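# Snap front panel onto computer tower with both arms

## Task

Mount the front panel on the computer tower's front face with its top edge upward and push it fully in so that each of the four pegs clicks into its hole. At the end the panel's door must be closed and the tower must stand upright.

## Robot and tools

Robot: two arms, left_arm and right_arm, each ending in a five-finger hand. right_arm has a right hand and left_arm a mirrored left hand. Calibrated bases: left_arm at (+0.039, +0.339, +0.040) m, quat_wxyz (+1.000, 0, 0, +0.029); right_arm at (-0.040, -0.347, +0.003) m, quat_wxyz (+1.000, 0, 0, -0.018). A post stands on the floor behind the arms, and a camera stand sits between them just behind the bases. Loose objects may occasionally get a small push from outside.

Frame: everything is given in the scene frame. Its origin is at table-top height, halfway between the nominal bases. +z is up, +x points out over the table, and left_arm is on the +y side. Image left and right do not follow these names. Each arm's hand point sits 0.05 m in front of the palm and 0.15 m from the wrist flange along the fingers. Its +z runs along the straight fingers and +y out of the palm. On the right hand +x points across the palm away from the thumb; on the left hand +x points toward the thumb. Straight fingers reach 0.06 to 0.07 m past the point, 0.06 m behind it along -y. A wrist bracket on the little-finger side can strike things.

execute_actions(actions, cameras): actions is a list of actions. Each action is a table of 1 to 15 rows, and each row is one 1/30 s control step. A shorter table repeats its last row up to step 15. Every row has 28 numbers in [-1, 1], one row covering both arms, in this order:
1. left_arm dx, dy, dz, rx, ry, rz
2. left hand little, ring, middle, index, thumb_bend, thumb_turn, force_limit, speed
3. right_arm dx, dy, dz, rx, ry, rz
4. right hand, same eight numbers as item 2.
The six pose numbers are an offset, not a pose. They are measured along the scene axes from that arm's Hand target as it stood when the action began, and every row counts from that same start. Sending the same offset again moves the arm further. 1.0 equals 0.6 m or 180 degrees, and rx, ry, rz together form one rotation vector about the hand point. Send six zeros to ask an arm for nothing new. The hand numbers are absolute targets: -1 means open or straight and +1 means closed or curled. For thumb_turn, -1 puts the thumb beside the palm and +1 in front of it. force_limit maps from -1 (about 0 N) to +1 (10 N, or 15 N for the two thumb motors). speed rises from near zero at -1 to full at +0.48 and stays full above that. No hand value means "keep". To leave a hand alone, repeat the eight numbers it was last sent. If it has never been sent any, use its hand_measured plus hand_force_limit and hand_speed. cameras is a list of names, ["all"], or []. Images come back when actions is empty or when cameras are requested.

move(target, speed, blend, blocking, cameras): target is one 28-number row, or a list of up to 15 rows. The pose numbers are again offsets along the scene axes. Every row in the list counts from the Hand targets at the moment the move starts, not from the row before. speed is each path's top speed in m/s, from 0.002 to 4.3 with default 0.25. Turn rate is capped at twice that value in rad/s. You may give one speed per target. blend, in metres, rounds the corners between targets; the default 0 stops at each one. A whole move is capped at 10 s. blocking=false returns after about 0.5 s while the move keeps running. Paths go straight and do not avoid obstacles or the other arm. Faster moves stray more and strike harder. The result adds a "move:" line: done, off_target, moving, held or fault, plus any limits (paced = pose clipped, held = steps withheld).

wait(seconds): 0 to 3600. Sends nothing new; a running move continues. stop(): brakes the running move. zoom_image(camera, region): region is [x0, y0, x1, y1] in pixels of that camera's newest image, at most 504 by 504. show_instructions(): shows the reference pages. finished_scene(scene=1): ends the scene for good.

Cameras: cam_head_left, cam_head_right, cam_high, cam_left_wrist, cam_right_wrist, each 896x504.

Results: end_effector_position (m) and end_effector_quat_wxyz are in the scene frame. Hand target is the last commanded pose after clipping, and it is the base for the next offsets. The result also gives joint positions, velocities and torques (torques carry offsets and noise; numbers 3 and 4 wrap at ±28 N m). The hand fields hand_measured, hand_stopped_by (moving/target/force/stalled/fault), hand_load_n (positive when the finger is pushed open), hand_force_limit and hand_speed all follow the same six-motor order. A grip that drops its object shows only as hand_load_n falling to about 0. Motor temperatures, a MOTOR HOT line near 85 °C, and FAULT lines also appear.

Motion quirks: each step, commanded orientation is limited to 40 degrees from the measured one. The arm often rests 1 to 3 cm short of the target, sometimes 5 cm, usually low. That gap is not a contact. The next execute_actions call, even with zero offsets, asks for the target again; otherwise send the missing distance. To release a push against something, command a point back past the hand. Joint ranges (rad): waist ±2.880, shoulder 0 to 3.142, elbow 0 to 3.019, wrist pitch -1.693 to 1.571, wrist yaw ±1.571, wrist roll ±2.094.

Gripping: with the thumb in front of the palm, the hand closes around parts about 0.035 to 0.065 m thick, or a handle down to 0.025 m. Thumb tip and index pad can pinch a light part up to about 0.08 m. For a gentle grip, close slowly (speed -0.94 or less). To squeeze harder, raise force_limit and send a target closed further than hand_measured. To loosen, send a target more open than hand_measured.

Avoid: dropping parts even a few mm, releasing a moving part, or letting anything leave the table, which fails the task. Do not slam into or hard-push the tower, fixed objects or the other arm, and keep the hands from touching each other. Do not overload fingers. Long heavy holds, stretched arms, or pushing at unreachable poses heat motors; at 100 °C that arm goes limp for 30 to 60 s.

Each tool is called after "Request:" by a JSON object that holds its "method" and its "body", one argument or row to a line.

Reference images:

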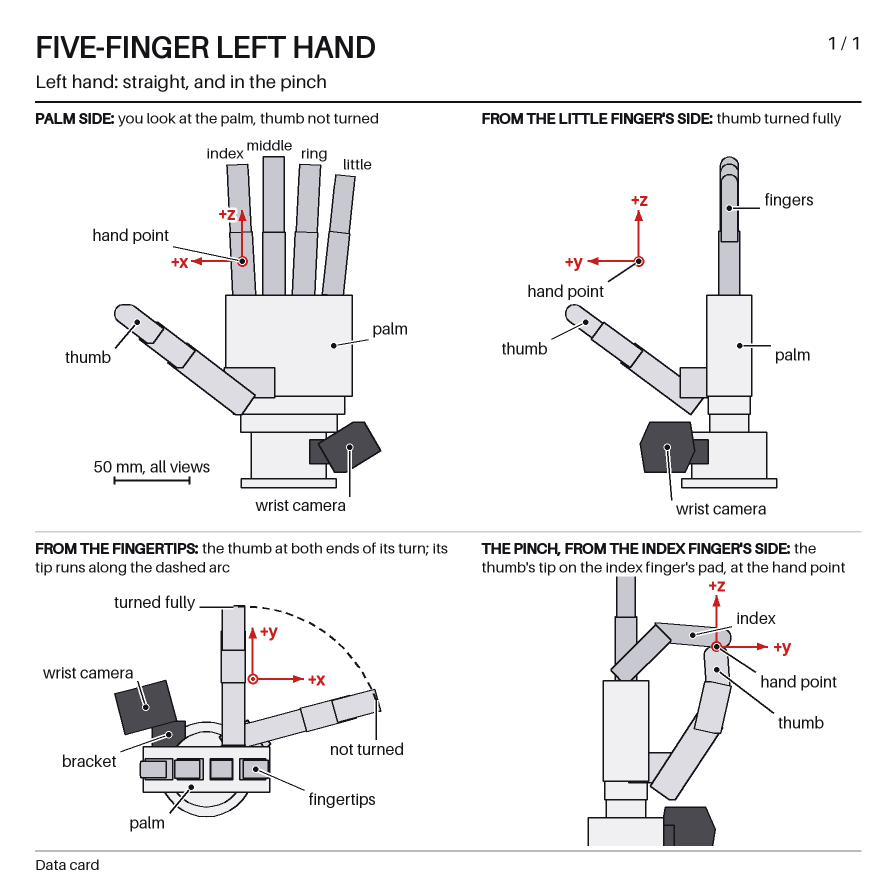

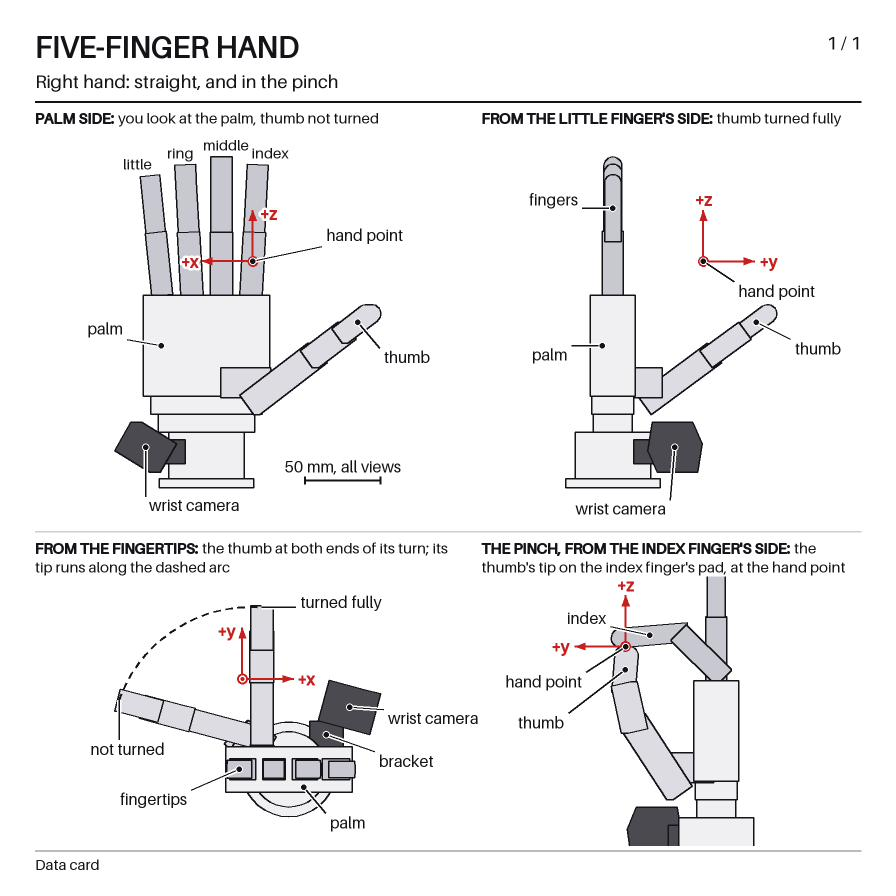

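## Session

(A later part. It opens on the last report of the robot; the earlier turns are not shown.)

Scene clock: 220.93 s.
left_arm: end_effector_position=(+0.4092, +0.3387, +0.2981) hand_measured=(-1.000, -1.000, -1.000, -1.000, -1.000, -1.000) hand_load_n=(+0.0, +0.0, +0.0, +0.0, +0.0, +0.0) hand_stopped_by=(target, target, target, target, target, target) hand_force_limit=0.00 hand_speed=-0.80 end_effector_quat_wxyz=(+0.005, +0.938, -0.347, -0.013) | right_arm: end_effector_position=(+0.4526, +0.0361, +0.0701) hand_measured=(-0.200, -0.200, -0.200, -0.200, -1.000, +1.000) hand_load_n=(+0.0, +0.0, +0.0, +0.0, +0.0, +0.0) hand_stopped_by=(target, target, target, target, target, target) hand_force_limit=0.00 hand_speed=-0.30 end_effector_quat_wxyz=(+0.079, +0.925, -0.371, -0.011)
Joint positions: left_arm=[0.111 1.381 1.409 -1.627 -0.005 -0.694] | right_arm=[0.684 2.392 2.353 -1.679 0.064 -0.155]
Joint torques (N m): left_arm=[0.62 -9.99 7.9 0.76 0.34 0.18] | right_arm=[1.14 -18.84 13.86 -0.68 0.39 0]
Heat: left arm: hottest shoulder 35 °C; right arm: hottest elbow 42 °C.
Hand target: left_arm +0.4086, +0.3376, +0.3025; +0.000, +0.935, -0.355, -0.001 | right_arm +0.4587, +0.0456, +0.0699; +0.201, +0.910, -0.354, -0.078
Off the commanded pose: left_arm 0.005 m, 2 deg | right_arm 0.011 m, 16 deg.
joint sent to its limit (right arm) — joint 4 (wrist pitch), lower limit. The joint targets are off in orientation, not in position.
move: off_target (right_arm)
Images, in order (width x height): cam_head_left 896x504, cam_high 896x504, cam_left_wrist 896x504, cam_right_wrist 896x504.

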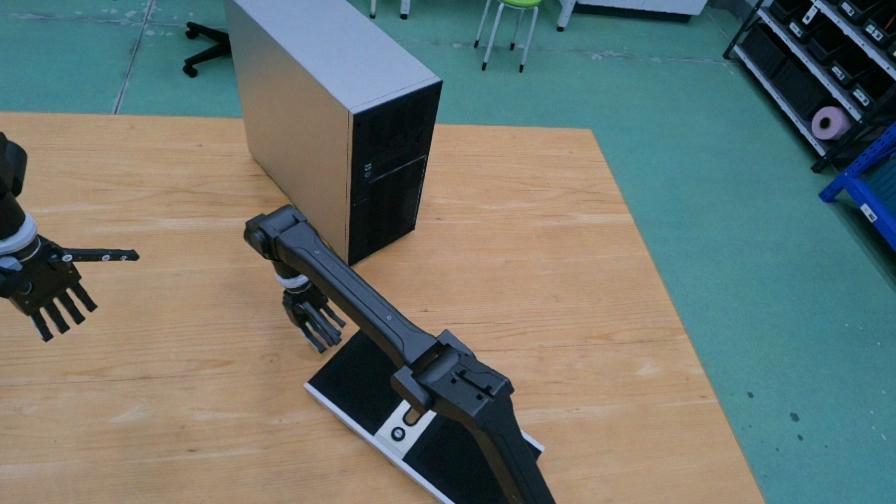

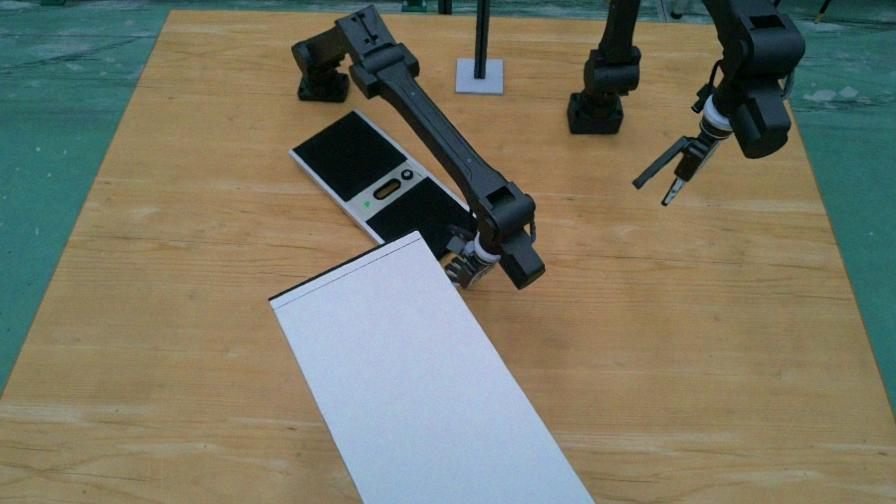

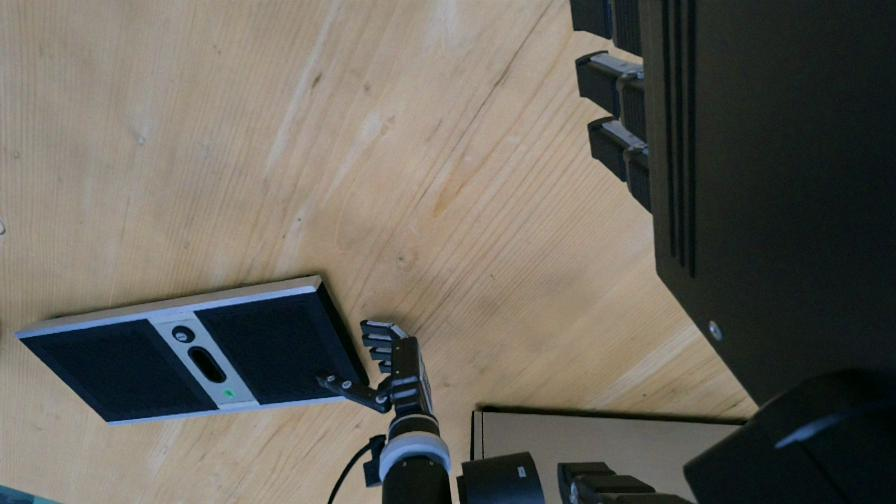

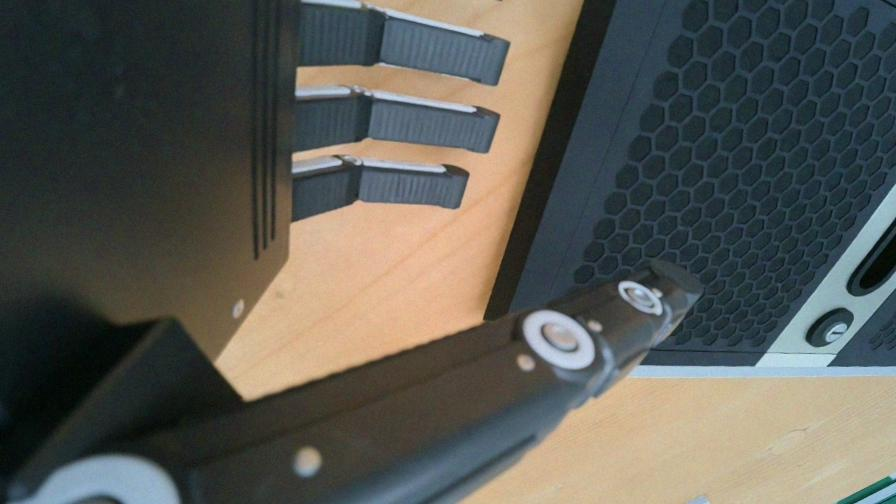

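Request:
{"method": "move", "body": {
  "target": [
    [0,0,0,0,0,0,-1,-1,-1,-1,-1,-1,0,-0.8,-0.0155,0.0082,-0.0465,0.0537,-0.0483,0.0028,-0.037,-0.037,-0.037,-0.037,-1,1,0,-0.3]
  ],
  "speed": 0.06,
  "cameras": ["cam_head_left","cam_right_wrist","cam_left_wrist"]
}}

Scene clock: 232.83 s.
left_arm: end_effector_position=(+0.4092, +0.3387, +0.2981) hand_measured=(-1.000, -1.000, -1.000, -1.000, -1.000, -1.000) hand_load_n=(+0.0, +0.0, +0.0, +0.0, -0.5, +0.0) hand_stopped_by=(target, target, target, target, target, target) hand_force_limit=0.00 hand_speed=-0.80 end_effector_quat_wxyz=(+0.005, +0.938, -0.347, -0.013) | right_arm: end_effector_position=(+0.4443, +0.0409, +0.0427) hand_measured=(-0.038, -0.038, -0.038, -0.038, -1.000, +1.000) hand_load_n=(+0.0, +0.0, +0.0, +0.0, -0.5, +0.0) hand_stopped_by=(target, target, target, target, target, target) hand_force_limit=0.00 hand_speed=-0.30 end_effector_quat_wxyz=(+0.092, +0.926, -0.364, -0.034)
Joint positions: left_arm=[0.111 1.381 1.409 -1.627 -0.005 -0.694] | right_arm=[0.691 2.438 2.353 -1.679 0.037 -0.163]
Joint torques (N m): left_arm=[0.67 -10.05 7.92 0.75 0.34 0.19] | right_arm=[0.15 -19.6 13.41 -0.69 0.14 -0.01]
Heat: left arm: hottest shoulder 34 °C; right arm: hottest elbow 44 °C.
Hand target: left_arm +0.4086, +0.3376, +0.3025; +0.000, +0.935, -0.355, -0.001 | right_arm +0.4494, +0.0506, +0.0421; +0.097, +0.929, -0.356, -0.038
Off the commanded pose: left_arm 0.005 m, 2 deg | right_arm 0.011 m, 1 deg.
joint sent to its limit (right arm) — joint 4 (wrist pitch), lower limit. The joint targets still meet the commanded pose.
move: off_target (right_arm)
Images, in order (width x height): cam_head_left 896x504, cam_left_wrist 896x504, cam_right_wrist 896x504.

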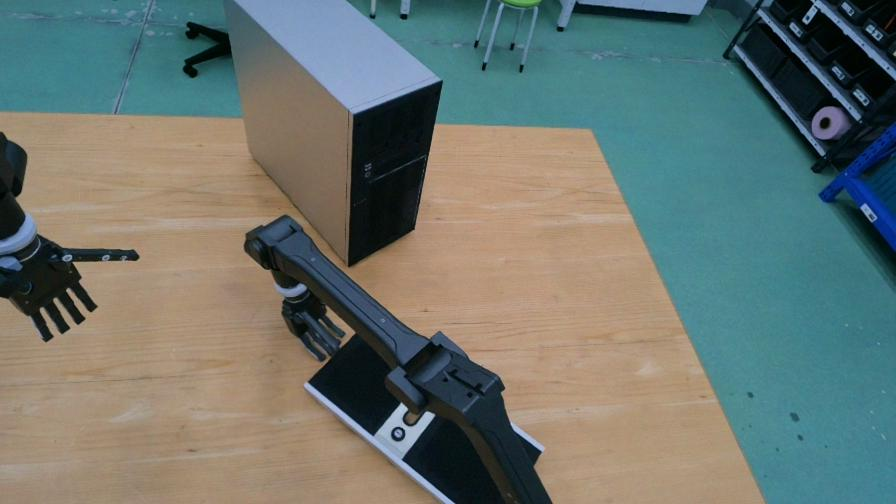

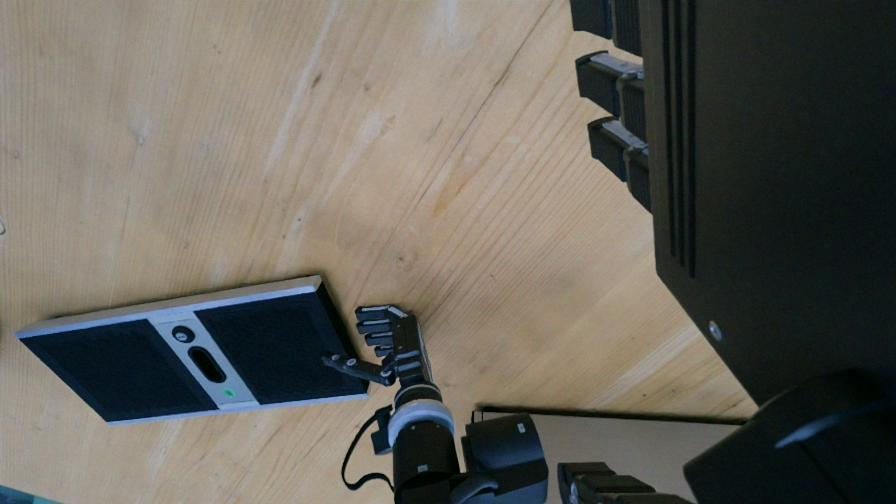

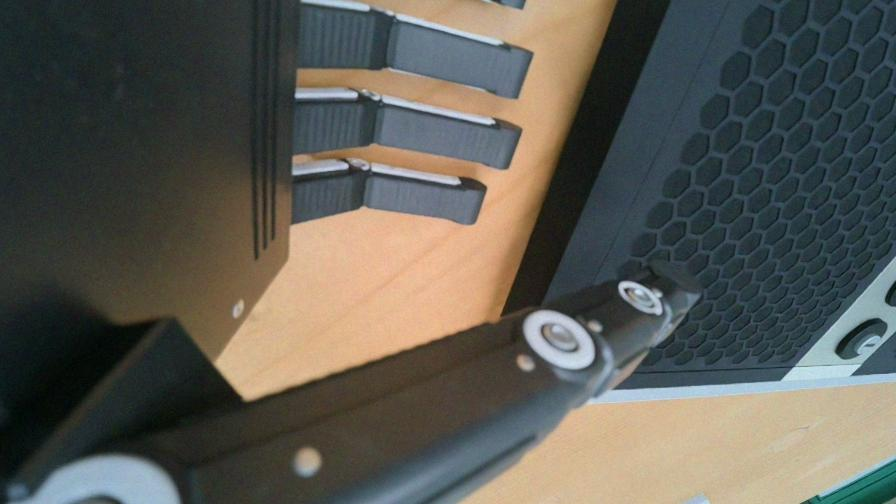

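Request:
{"method": "move", "body": {
  "target": [
    [0,0,0,0,0,0,-1,-1,-1,-1,-1,-1,0,-0.8,0,0,-0.013,0,0,0,-0.037,-0.037,-0.037,-0.037,-1,1,0,-0.3]
  ],
  "speed": 0.05,
  "cameras": []
}}

Request:
{"method": "move", "body": {
  "target": [
    [0,0,0,0,0,0,-1,-1,-1,-1,-1,-1,0,-0.8,0,0,-0.010,0,0,0,-0.037,-0.037,-0.037,-0.037,-1,1,0,-0.3]
  ],
  "speed": 0.05,
  "cameras": ["cam_right_wrist"]
}}

Scene clock: 234.27 s.
left_arm: end_effector_position=(+0.4092, +0.3387, +0.2981) hand_measured=(-1.000, -1.000, -1.000, -1.000, -1.000, -1.000) hand_load_n=(+0.0, +0.0, +0.0, +0.0, +0.0, +0.0) hand_stopped_by=(target, target, target, target, target, target) hand_force_limit=0.00 hand_speed=-0.80 end_effector_quat_wxyz=(+0.005, +0.938, -0.347, -0.013) | right_arm: end_effector_position=(+0.4452, +0.0415, +0.0385) hand_measured=(-0.038, -0.038, -0.038, -0.038, -1.000, +1.000) hand_load_n=(+0.0, +0.0, +0.0, -0.5, +0.0, +0.0) hand_stopped_by=(target, target, target, target, target, target) hand_force_limit=0.00 hand_speed=-0.30 end_effector_quat_wxyz=(+0.093, +0.926, -0.364, -0.035)
Joint positions: left_arm=[0.111 1.381 1.409 -1.627 -0.005 -0.694] | right_arm=[0.691 2.448 2.36 -1.679 0.037 -0.163]
Joint torques (N m): left_arm=[0.56 -9.99 7.94 0.77 0.34 0.19] | right_arm=[0.21 -18.49 13.5 -0.58 0.19 -0.08]
Heat: left arm: hottest shoulder 34 °C; right arm: hottest elbow 44 °C.
Hand target: left_arm +0.4086, +0.3376, +0.3025; +0.000, +0.935, -0.355, -0.001 | right_arm +0.4494, +0.0505, +0.0341; +0.097, +0.929, -0.356, -0.038
Off the commanded pose: left_arm 0.005 m, 2 deg | right_arm 0.011 m, 1 deg.
joint sent to its limit (right arm) — joint 4 (wrist pitch), lower limit. The joint targets still meet the commanded pose.
move: off_target (right_arm)

Scene clock: 234.77 s.
left_arm: end_effector_position=(+0.4092, +0.3387, +0.2981) hand_measured=(-1.000, -1.000, -1.000, -1.000, -1.000, -1.000) hand_load_n=(+0.0, +0.0, +0.0, +0.0, +0.0, +0.0) hand_stopped_by=(target, target, target, target, target, target) hand_force_limit=0.00 hand_speed=-0.80 end_effector_quat_wxyz=(+0.005, +0.938, -0.347, -0.013) | right_arm: end_effector_position=(+0.4455, +0.0417, +0.0384) hand_measured=(-0.038, -0.038, -0.038, -0.038, -1.000, +1.000) hand_load_n=(+0.0, +0.0, +0.0, -0.5, +0.0, +0.0) hand_stopped_by=(target, target, target, target, target, target) hand_force_limit=0.00 hand_speed=-0.30 end_effector_quat_wxyz=(+0.094, +0.926, -0.363, -0.035)
Joint positions: left_arm=[0.111 1.381 1.409 -1.627 -0.005 -0.694] | right_arm=[0.691 2.452 2.367 -1.683 0.036 -0.165]
Joint torques (N m): left_arm=[0.62 -10.05 7.94 0.72 0.34 0.19] | right_arm=[0.56 -18.67 13.18 -0.44 0.18 -0.02]
Heat: left arm: hottest shoulder 34 °C; right arm: hottest elbow 44 °C.
Hand target: left_arm +0.4086, +0.3376, +0.3025; +0.000, +0.935, -0.355, -0.001 | right_arm +0.4495, +0.0506, +0.0282; +0.097, +0.929, -0.356, -0.038
Off the commanded pose: left_arm 0.005 m, 2 deg | right_arm 0.014 m, 1 deg.
joint sent to its limit (right arm) — joint 4 (wrist pitch), lower limit. The joint targets still meet the commanded pose.
move: off_target (right_arm)

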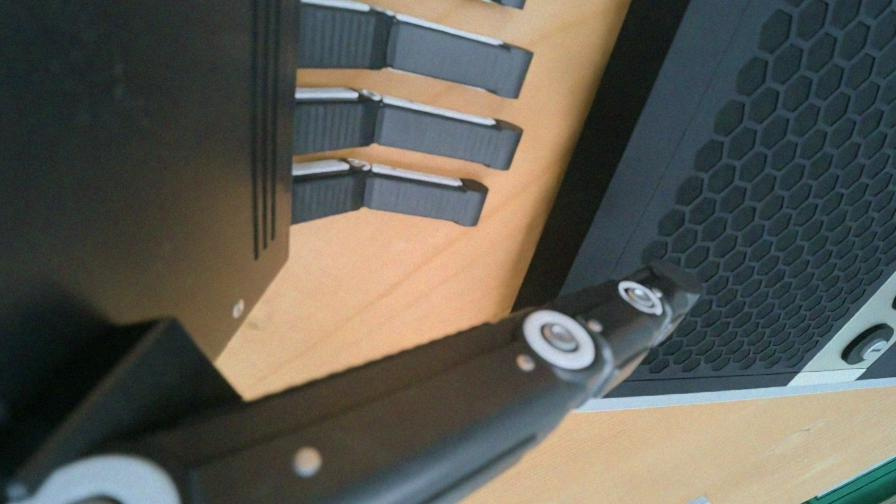

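Request:
{"method": "move", "body": {
  "target": [
    [0,0,0,0,0,0,-1,-1,-1,-1,-1,-1,0,-0.8,0,0,-0.010,0,0,0,-0.037,-0.037,-0.037,-0.037,-1,1,0,-0.3]
  ],
  "speed": 0.05,
  "cameras": []
}}

Scene clock: 235.83 s.
left_arm: end_effector_position=(+0.4092, +0.3387, +0.2981) hand_measured=(-1.000, -1.000, -1.000, -1.000, -1.000, -1.000) hand_load_n=(+0.0, +0.0, +0.0, +0.0, +0.0, +0.0) hand_stopped_by=(target, target, target, target, target, target) hand_force_limit=0.00 hand_speed=-0.80 end_effector_quat_wxyz=(+0.005, +0.938, -0.347, -0.013) | right_arm: end_effector_position=(+0.4466, +0.0425, +0.0377) hand_measured=(-0.038, -0.038, -0.038, -0.038, -1.000, +1.000) hand_load_n=(+0.0, +0.0, +0.0, -0.5, -0.5, +0.0) hand_stopped_by=(target, target, target, target, target, target) hand_force_limit=0.00 hand_speed=-0.30 end_effector_quat_wxyz=(+0.094, +0.926, -0.363, -0.035)
Joint positions: left_arm=[0.111 1.381 1.409 -1.627 -0.005 -0.694] | right_arm=[0.691 2.458 2.375 -1.685 0.036 -0.166]
Joint torques (N m): left_arm=[0.62 -10.05 7.88 0.73 0.34 0.18] | right_arm=[0.97 -18.02 12.79 -0.43 0.29 0.07]
Heat: left arm: hottest shoulder 34 °C; right arm: hottest elbow 44 °C.
Hand target: left_arm +0.4086, +0.3376, +0.3025; +0.000, +0.935, -0.355, -0.001 | right_arm +0.4494, +0.0505, +0.0222; +0.097, +0.929, -0.356, -0.038
Off the commanded pose: left_arm 0.005 m, 2 deg | right_arm 0.018 m, 1 deg.
joint sent to its limit (right arm) — joint 4 (wrist pitch), lower limit. The joint targets still meet the commanded pose.
move: off_target (right_arm)

Request:
{"method": "move", "body": {
  "target": [
    [0,0,0,0,0,0,-1,-1,-1,-1,-1,-1,0,-0.8,-0.039,-0.0433,0.012,0,0,0,-0.037,-0.037,-0.037,-0.037,-1,1,0,-0.3]
  ],
  "speed": 0.05,
  "cameras": ["cam_right_wrist","cam_left_wrist","cam_head_left"]
}}

Scene clock: 238.53 s.
left_arm: end_effector_position=(+0.4092, +0.3387, +0.2981) hand_measured=(-1.000, -1.000, -1.000, -1.000, -1.000, -1.000) hand_load_n=(+0.0, +0.0, +0.0, +0.0, +0.0, +0.0) hand_stopped_by=(target, target, target, target, target, target) hand_force_limit=0.00 hand_speed=-0.80 end_effector_quat_wxyz=(+0.005, +0.938, -0.347, -0.013) | right_arm: end_effector_position=(+0.4286, +0.0282, +0.0377) hand_measured=(-0.038, -0.038, -0.038, -0.038, -1.000, +1.000) hand_load_n=(+0.0, +0.0, +0.0, -1.0, -0.5, +0.0) hand_stopped_by=(target, target, target, target, target, target) hand_force_limit=0.00 hand_speed=-0.30 end_effector_quat_wxyz=(+0.092, +0.928, -0.360, -0.034)
Joint positions: left_arm=[0.111 1.381 1.409 -1.627 -0.005 -0.694] | right_arm=[0.691 2.359 2.192 -1.597 0.036 -0.172]
Joint torques (N m): left_arm=[0.5 -10.17 7.9 0.72 0.34 0.19] | right_arm=[0.03 -20.54 7.45 0.12 0.32 -0.07]
Heat: left arm: hottest shoulder 34 °C; right arm: hottest elbow 44 °C.
Hand target: left_arm +0.4086, +0.3376, +0.3025; +0.000, +0.935, -0.355, -0.001 | right_arm +0.4260, +0.0245, +0.0294; +0.097, +0.929, -0.356, -0.038
Off the commanded pose: left_arm 0.005 m, 2 deg | right_arm 0.009 m, 1 deg.
move: done
Images, in order (width x height): cam_head_left 896x504, cam_left_wrist 896x504, cam_right_wrist 896x504.

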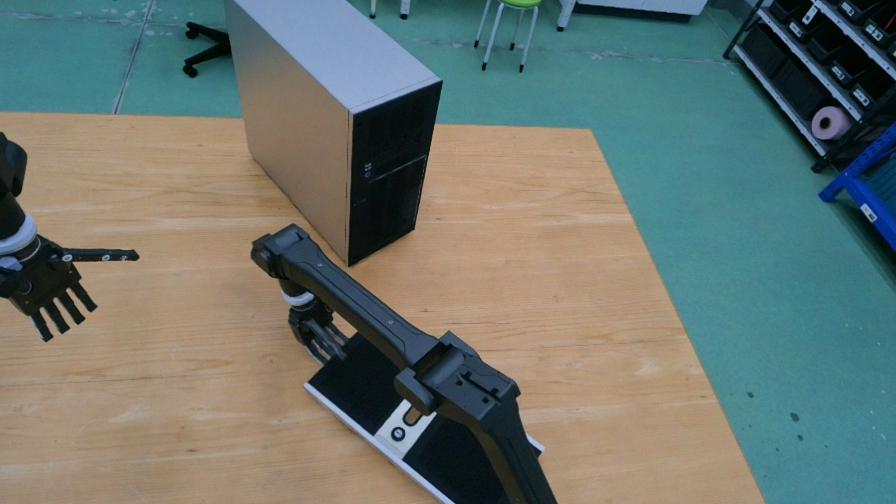

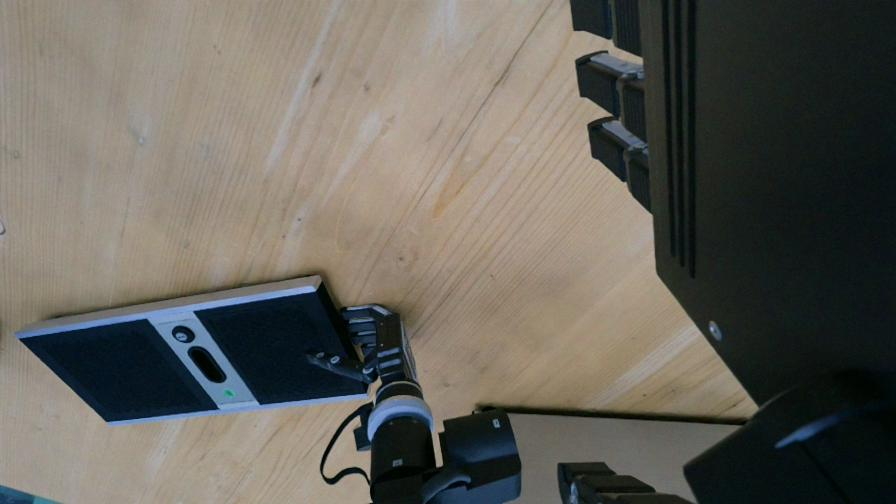

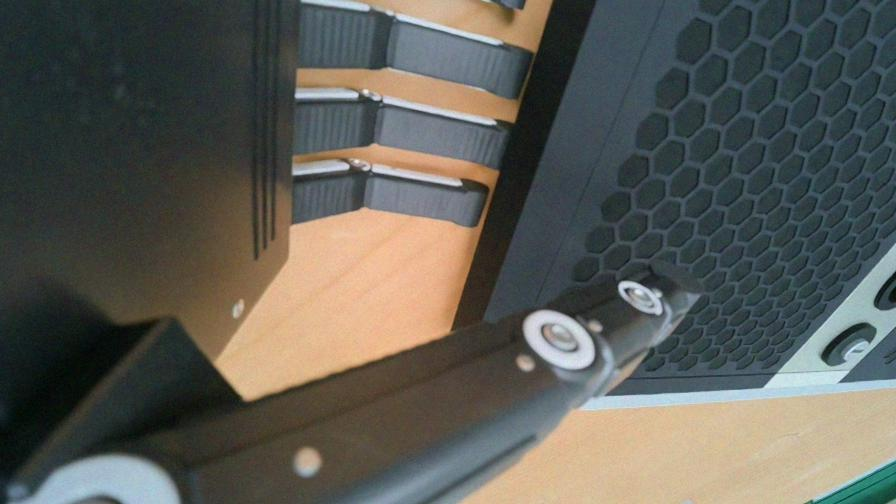

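Request:
{"method": "move", "body": {
  "target": [
    [0,0,0,0,0,0,-1,-1,-1,-1,-1,-1,0,-0.8,-0.0279,-0.031,0,0,0,0,-0.037,-0.037,-0.037,-0.037,-1,1,0,-0.3]
  ],
  "speed": 0.05,
  "cameras": ["cam_right_wrist","cam_left_wrist"]
}}

Scene clock: 240.47 s.
left_arm: end_effector_position=(+0.4092, +0.3387, +0.2981) hand_measured=(-1.000, -1.000, -1.000, -1.000, -1.000, -1.000) hand_load_n=(+0.0, +0.0, +0.0, +0.0, +0.0, +0.0) hand_stopped_by=(target, target, target, target, target, target) hand_force_limit=0.00 hand_speed=-0.80 end_effector_quat_wxyz=(+0.005, +0.938, -0.347, -0.013) | right_arm: end_effector_position=(+0.4094, +0.0127, +0.0370) hand_measured=(-0.038, -0.038, -0.038, -0.038, -1.000, +1.000) hand_load_n=(+0.0, +0.0, +0.5, -1.0, -0.5, +0.0) hand_stopped_by=(target, target, target, target, target, target) hand_force_limit=0.00 hand_speed=-0.30 end_effector_quat_wxyz=(+0.092, +0.929, -0.357, -0.035)
Joint positions: left_arm=[0.111 1.381 1.409 -1.627 -0.005 -0.694] | right_arm=[0.69 2.278 2.042 -1.529 0.036 -0.178]
Joint torques (N m): left_arm=[0.67 -10.11 7.88 0.73 0.34 0.18] | right_arm=[-1.26 -19.25 7.39 0.32 0.3 0]
Heat: left arm: hottest shoulder 34 °C; right arm: hottest elbow 44 °C.
Hand target: left_arm +0.4086, +0.3376, +0.3025; +0.000, +0.935, -0.355, -0.001 | right_arm +0.4092, +0.0059, +0.0293; +0.097, +0.929, -0.356, -0.038
Off the commanded pose: left_arm 0.005 m, 2 deg | right_arm 0.010 m, 1 deg.
move: done
Images, in order (width x height): cam_left_wrist 896x504, cam_right_wrist 896x504.

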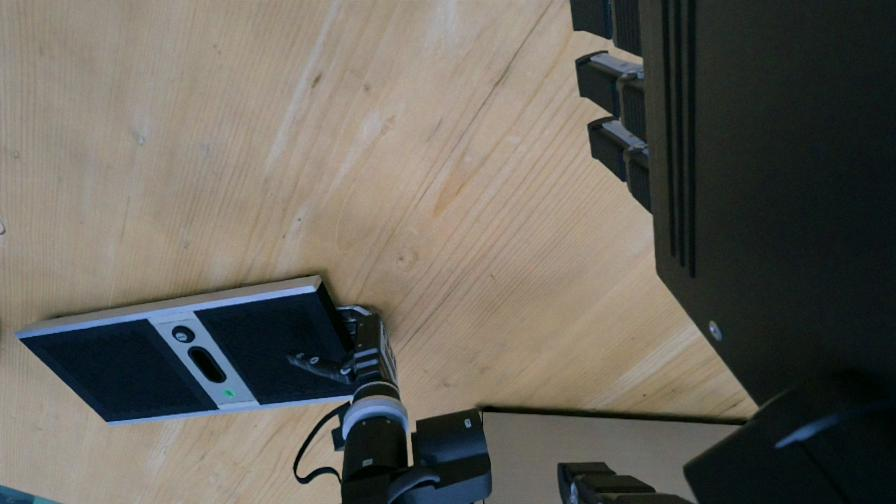

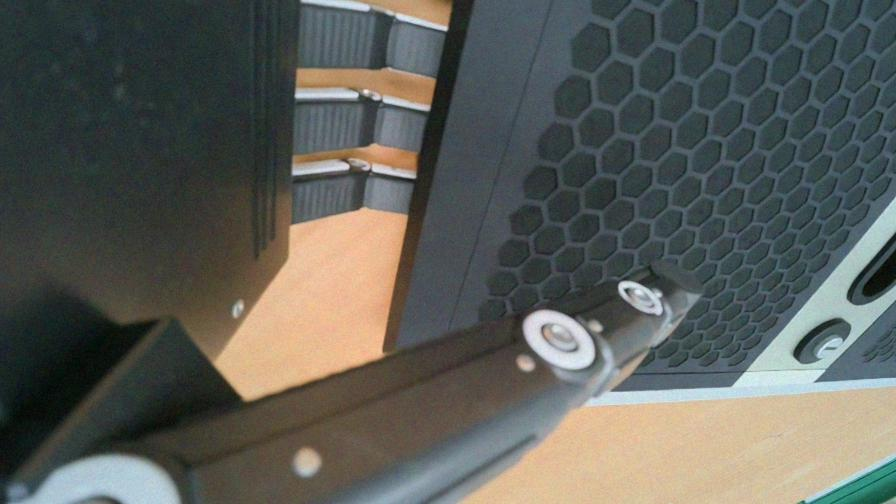

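Request:
{"method": "move", "body": {
  "target": [
    [0,0,0,0,0,0,-1,-1,-1,-1,-1,-1,0,-0.8,-0.022,-0.025,0.005,0,0,0,-0.037,-0.037,-0.037,-0.037,-1,1,0,-0.3]
  ],
  "speed": 0.05,
  "cameras": ["cam_right_wrist","cam_left_wrist"]
}}

Scene clock: 241.77 s.
left_arm: end_effector_position=(+0.4092, +0.3387, +0.2981) hand_measured=(-1.000, -1.000, -1.000, -1.000, -1.000, -1.000) hand_load_n=(+0.0, +0.0, +0.0, +0.0, +0.0, +0.0) hand_stopped_by=(target, target, target, target, target, target) hand_force_limit=0.00 hand_speed=-0.80 end_effector_quat_wxyz=(+0.005, +0.938, -0.347, -0.013) | right_arm: end_effector_position=(+0.3965, -0.0013, +0.0370) hand_measured=(-0.038, -0.038, -0.038, -0.038, -1.000, +1.000) hand_load_n=(+0.0, +0.0, +0.0, -1.0, +0.0, +0.0) hand_stopped_by=(target, target, target, target, target, target) hand_force_limit=0.00 hand_speed=-0.30 end_effector_quat_wxyz=(+0.092, +0.929, -0.356, -0.035)
Joint positions: left_arm=[0.111 1.381 1.409 -1.627 -0.005 -0.694] | right_arm=[0.686 2.221 1.941 -1.485 0.037 -0.186]
Joint torques (N m): left_arm=[0.62 -10.11 7.88 0.76 0.33 0.18] | right_arm=[-1.61 -19.02 7.16 0.29 0.33 -0.04]
Heat: left arm: hottest shoulder 34 °C; right arm: hottest elbow 44 °C.
Hand target: left_arm +0.4086, +0.3376, +0.3025; +0.000, +0.935, -0.355, -0.001 | right_arm +0.3962, -0.0091, +0.0325; +0.097, +0.929, -0.356, -0.038
Off the commanded pose: left_arm 0.005 m, 2 deg | right_arm 0.009 m, 1 deg.
move: done
Images, in order (width x height): cam_left_wrist 896x504, cam_right_wrist 896x504.

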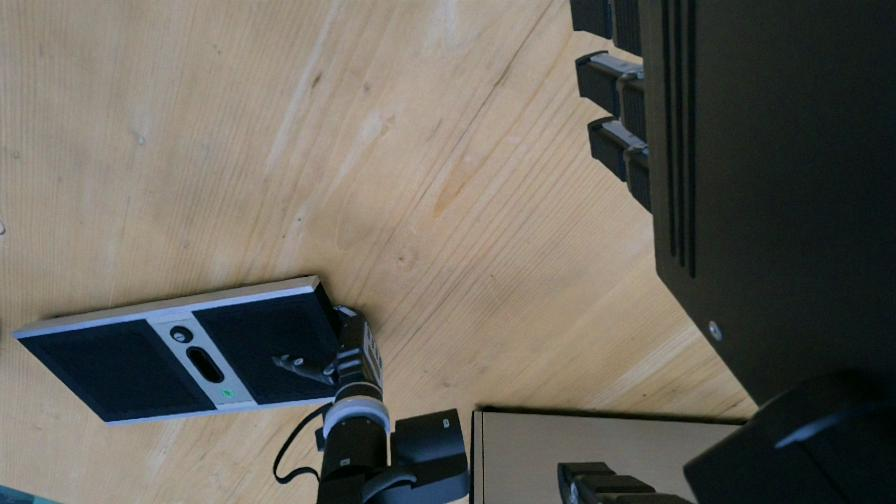

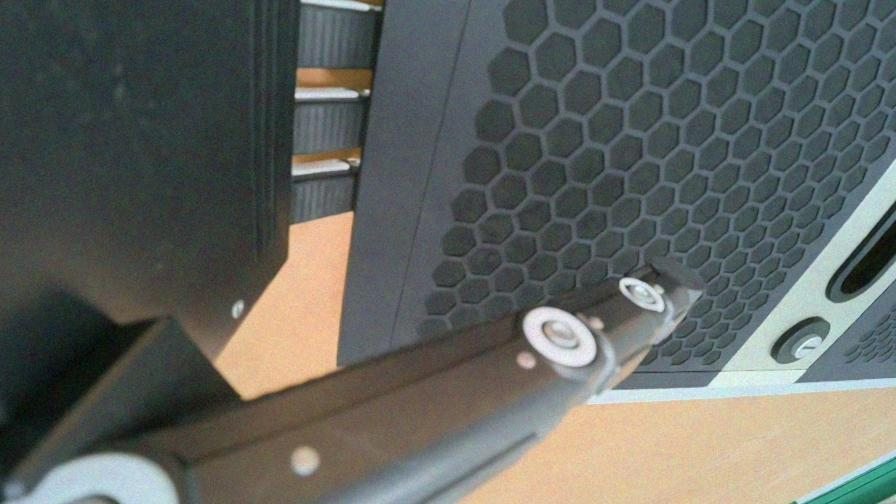

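Request:
{"method": "move", "body": {
  "target": [
    [0,0,0,0,0,0,-1,-1,-1,-1,-1,-1,0,-0.8,0.004,0.006,0.045,0.0103,-0.0093,0,-0.037,-0.037,-0.037,-0.037,-1,1,0,-0.3]
  ],
  "speed": 0.05,
  "cameras": ["cam_right_wrist","cam_left_wrist"]
}}

Scene clock: 250.63 s.
left_arm: end_effector_position=(+0.4092, +0.3387, +0.2981) hand_measured=(-1.000, -1.000, -1.000, -1.000, -1.000, -1.000) hand_load_n=(+0.0, +0.0, +0.0, +0.0, +0.0, +0.0) hand_stopped_by=(target, target, target, target, target, target) hand_force_limit=0.00 hand_speed=-0.80 end_effector_quat_wxyz=(+0.005, +0.938, -0.347, -0.013) | right_arm: end_effector_position=(+0.3978, +0.0004, +0.0567) hand_measured=(-0.038, -0.038, -0.038, -0.038, -1.000, +1.000) hand_load_n=(+0.5, +0.0, +0.0, +0.0, +0.0, +0.0) hand_stopped_by=(target, target, target, target, target, target) hand_force_limit=0.00 hand_speed=-0.30 end_effector_quat_wxyz=(+0.076, +0.931, -0.356, -0.029)
Joint positions: left_arm=[0.111 1.381 1.409 -1.627 -0.005 -0.694] | right_arm=[0.685 2.183 1.937 -1.485 0.031 -0.188]
Joint torques (N m): left_arm=[0.62 -10.05 7.94 0.75 0.34 0.18] | right_arm=[-0.73 -19.25 8.36 -0.29 0.25 -0.03]
Heat: left arm: hottest shoulder 34 °C; right arm: hottest elbow 42 °C.
Hand target: left_arm +0.4086, +0.3376, +0.3025; +0.000, +0.935, -0.355, -0.001 | right_arm +0.3985, -0.0054, +0.0595; +0.076, +0.931, -0.357, -0.030
Off the commanded pose: left_arm 0.005 m, 2 deg | right_arm 0.007 m, 0 deg.
move: done
Images, in order (width x height): cam_left_wrist 896x504, cam_right_wrist 896x504.

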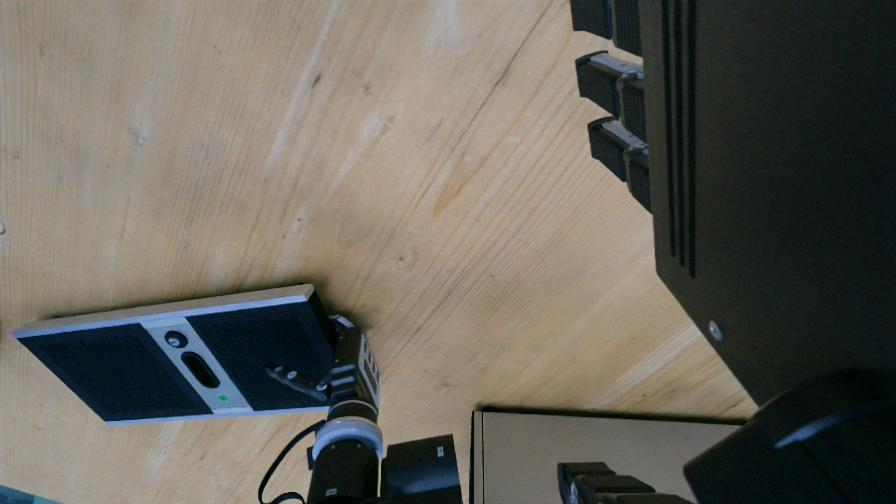

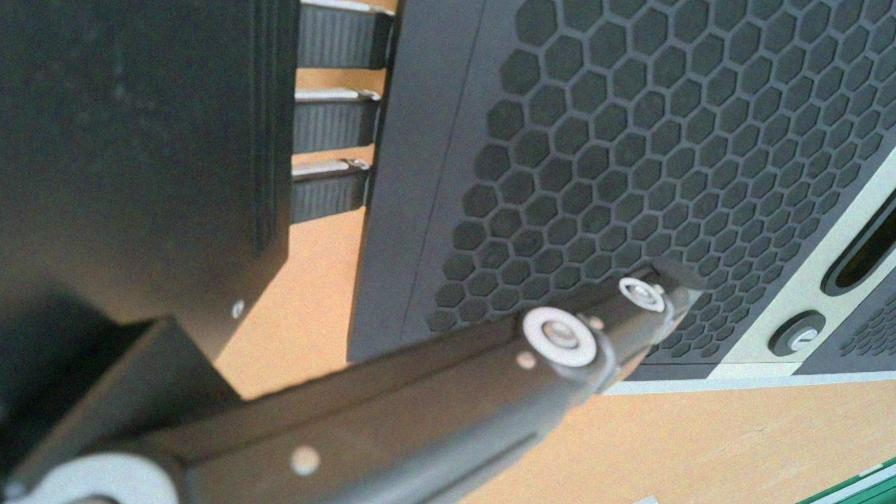

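Request:
{"method": "move", "body": {
  "target": [
    [0,0,0,0,0,0,-1,-1,-1,-1,-1,-1,0,-0.8,0,0,0,0,0,0,-0.037,-0.037,-0.037,-0.037,0.2,1,-0.3,-0.85]
  ],
  "speed": 0.05,
  "cameras": ["cam_right_wrist","cam_left_wrist"]
}}

Scene clock: 255.40 s.
left_arm: end_effector_position=(+0.4092, +0.3387, +0.2981) hand_measured=(-1.000, -1.000, -1.000, -1.000, -1.000, -1.000) hand_load_n=(+0.0, +0.0, +0.0, +0.0, +0.0, +0.0) hand_stopped_by=(target, target, target, target, target, target) hand_force_limit=0.00 hand_speed=-0.80 end_effector_quat_wxyz=(+0.005, +0.938, -0.347, -0.013) | right_arm: end_effector_position=(+0.3980, +0.0000, +0.0567) hand_measured=(-0.038, -0.038, -0.038, -0.038, -0.216, +1.000) hand_load_n=(+1.0, +1.0, +0.0, +0.0, +5.5, +0.5) hand_stopped_by=(target, target, target, target, force, target) hand_force_limit=-0.30 hand_speed=-0.85 end_effector_quat_wxyz=(+0.076, +0.932, -0.353, -0.030)
Joint positions: left_arm=[0.111 1.381 1.409 -1.627 -0.005 -0.694] | right_arm=[0.685 2.183 1.937 -1.485 0.03 -0.197]
Joint torques (N m): left_arm=[0.56 -9.99 7.95 0.73 0.33 0.18] | right_arm=[-1.9 -19.6 8.34 -0.09 0.28 0.09]
Heat: left arm: hottest shoulder 34 °C; right arm: hottest elbow 42 °C.
Hand target: left_arm +0.4086, +0.3376, +0.3025; +0.000, +0.935, -0.355, -0.001 | right_arm +0.3986, -0.0056, +0.0595; +0.076, +0.931, -0.357, -0.030
Off the commanded pose: left_arm 0.005 m, 2 deg | right_arm 0.006 m, 1 deg.
move: done
Images, in order (width x height): cam_left_wrist 896x504, cam_right_wrist 896x504.

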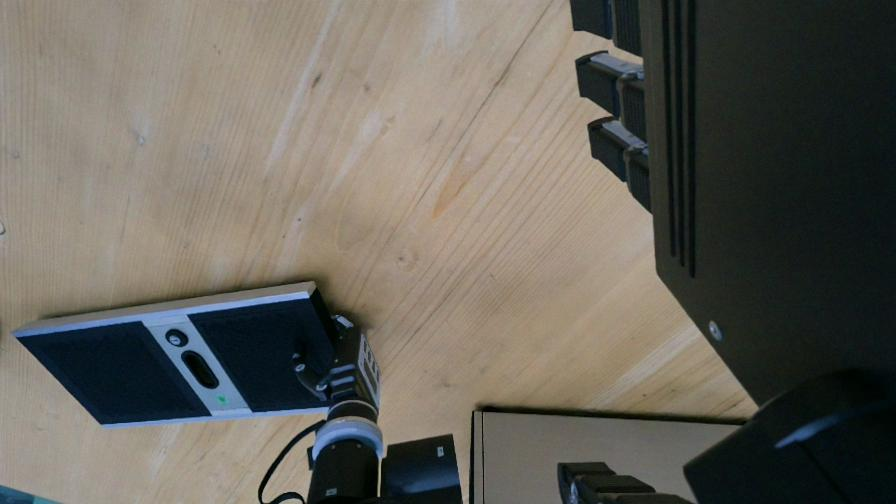

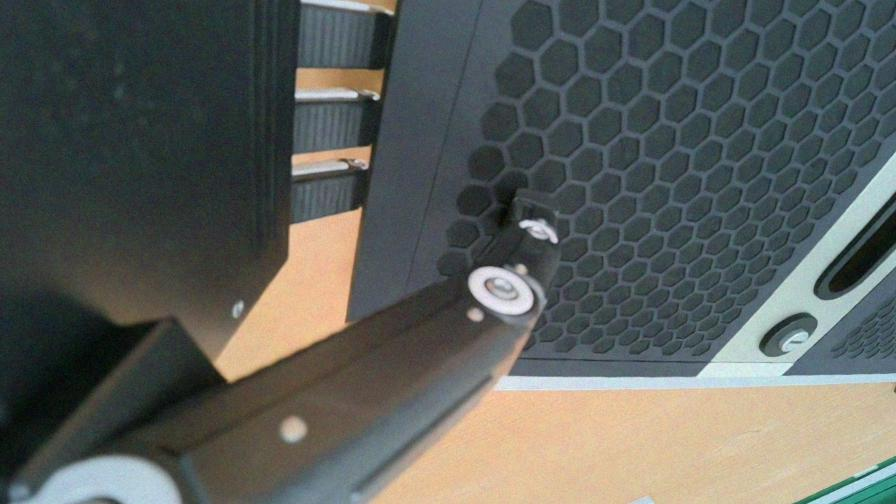

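Request:
{"method": "move", "body": {
  "target": [
    [0,0,0,0,0,0,-1,-1,-1,-1,-1,-1,0,-0.8,0,0,0,0,0,0,-0.037,-0.037,-0.037,-0.037,0.25,1,0.1,-0.85],
    [0,0,0,0,0,0,-1,-1,-1,-1,-1,-1,0,-0.8,0.0307,0.0027,0.129,0.0498,-0.0472,-0.0169,-0.037,-0.037,-0.037,-0.037,0.25,1,0.1,-0.85]
  ],
  "speed": 0.06,
  "cameras": ["cam_right_wrist","cam_left_wrist","cam_head_left","cam_head_right"]
}}

Scene clock: 263.17 s.
left_arm: end_effector_position=(+0.4092, +0.3387, +0.2981) hand_measured=(-1.000, -1.000, -1.000, -1.000, -1.000, -1.000) hand_load_n=(+0.0, +0.0, +0.0, +0.0, +0.0, +0.0) hand_stopped_by=(target, target, target, target, target, target) hand_force_limit=0.00 hand_speed=-0.80 end_effector_quat_wxyz=(+0.005, +0.938, -0.347, -0.013) | right_arm: end_effector_position=(+0.4139, -0.0019, +0.1355) hand_measured=(-0.038, -0.038, -0.038, -0.038, -0.188, +1.000) hand_load_n=(+1.0, +1.5, +0.5, +1.0, +6.5, +1.0) hand_stopped_by=(target, target, target, target, force, target) hand_force_limit=0.10 hand_speed=-0.85 end_effector_quat_wxyz=(-0.017, +0.928, -0.372, +0.004)
Joint positions: left_arm=[0.111 1.381 1.409 -1.627 -0.005 -0.694] | right_arm=[0.651 2.015 1.908 -1.43 -0.012 -0.193]
Joint torques (N m): left_arm=[0.5 -10.11 7.92 0.73 0.33 0.18] | right_arm=[-0.85 -18.43 9.01 0.95 0.3 0.28]
Heat: left arm: hottest shoulder 34 °C; right arm: hottest elbow 42 °C.
Hand target: left_arm +0.4086, +0.3376, +0.3025; +0.000, +0.935, -0.355, -0.001 | right_arm +0.4170, -0.0039, +0.1369; -0.024, +0.924, -0.383, +0.009
Off the commanded pose: left_arm 0.005 m, 2 deg | right_arm 0.004 m, 2 deg.
move: done
Images, in order (width x height): cam_head_left 896x504, cam_head_right 896x504, cam_left_wrist 896x504, cam_right_wrist 896x504.

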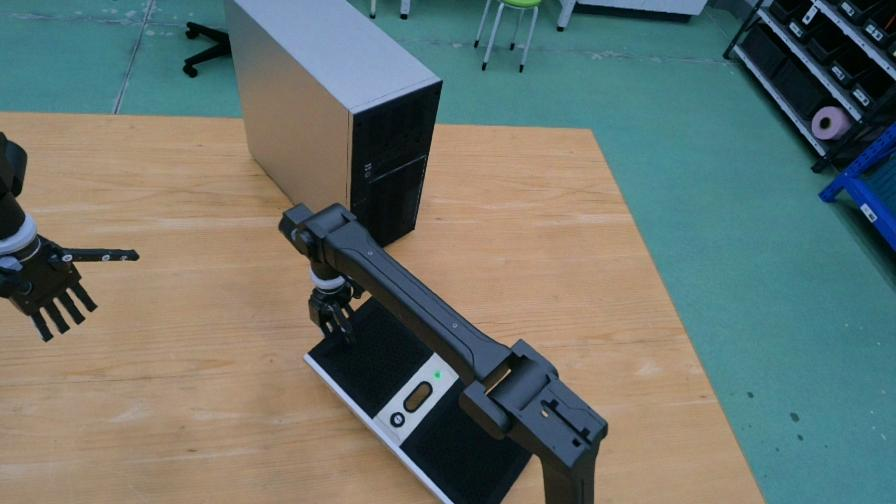

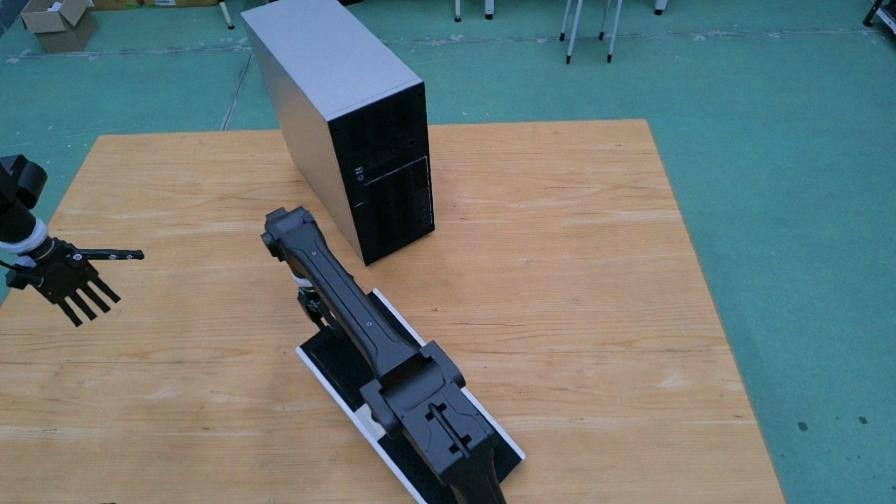

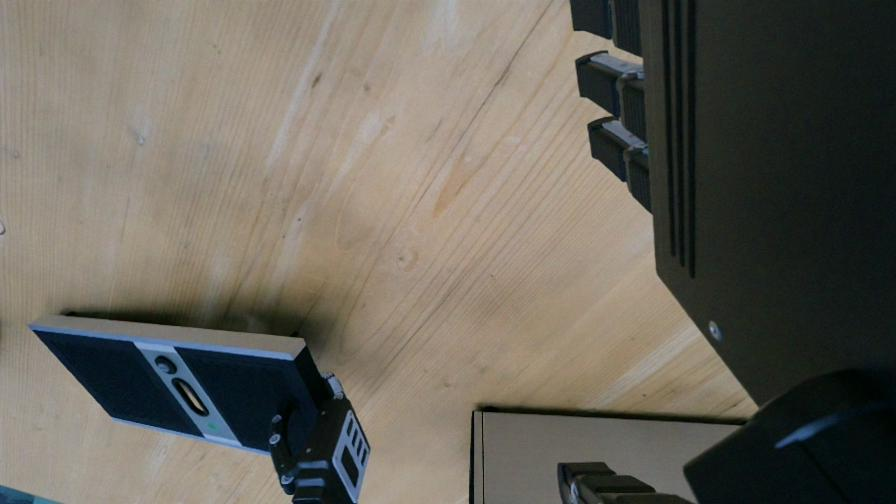

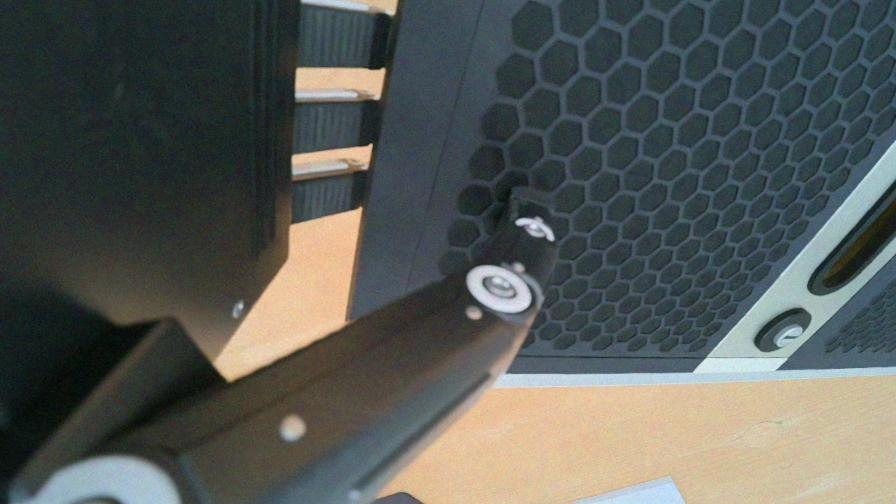

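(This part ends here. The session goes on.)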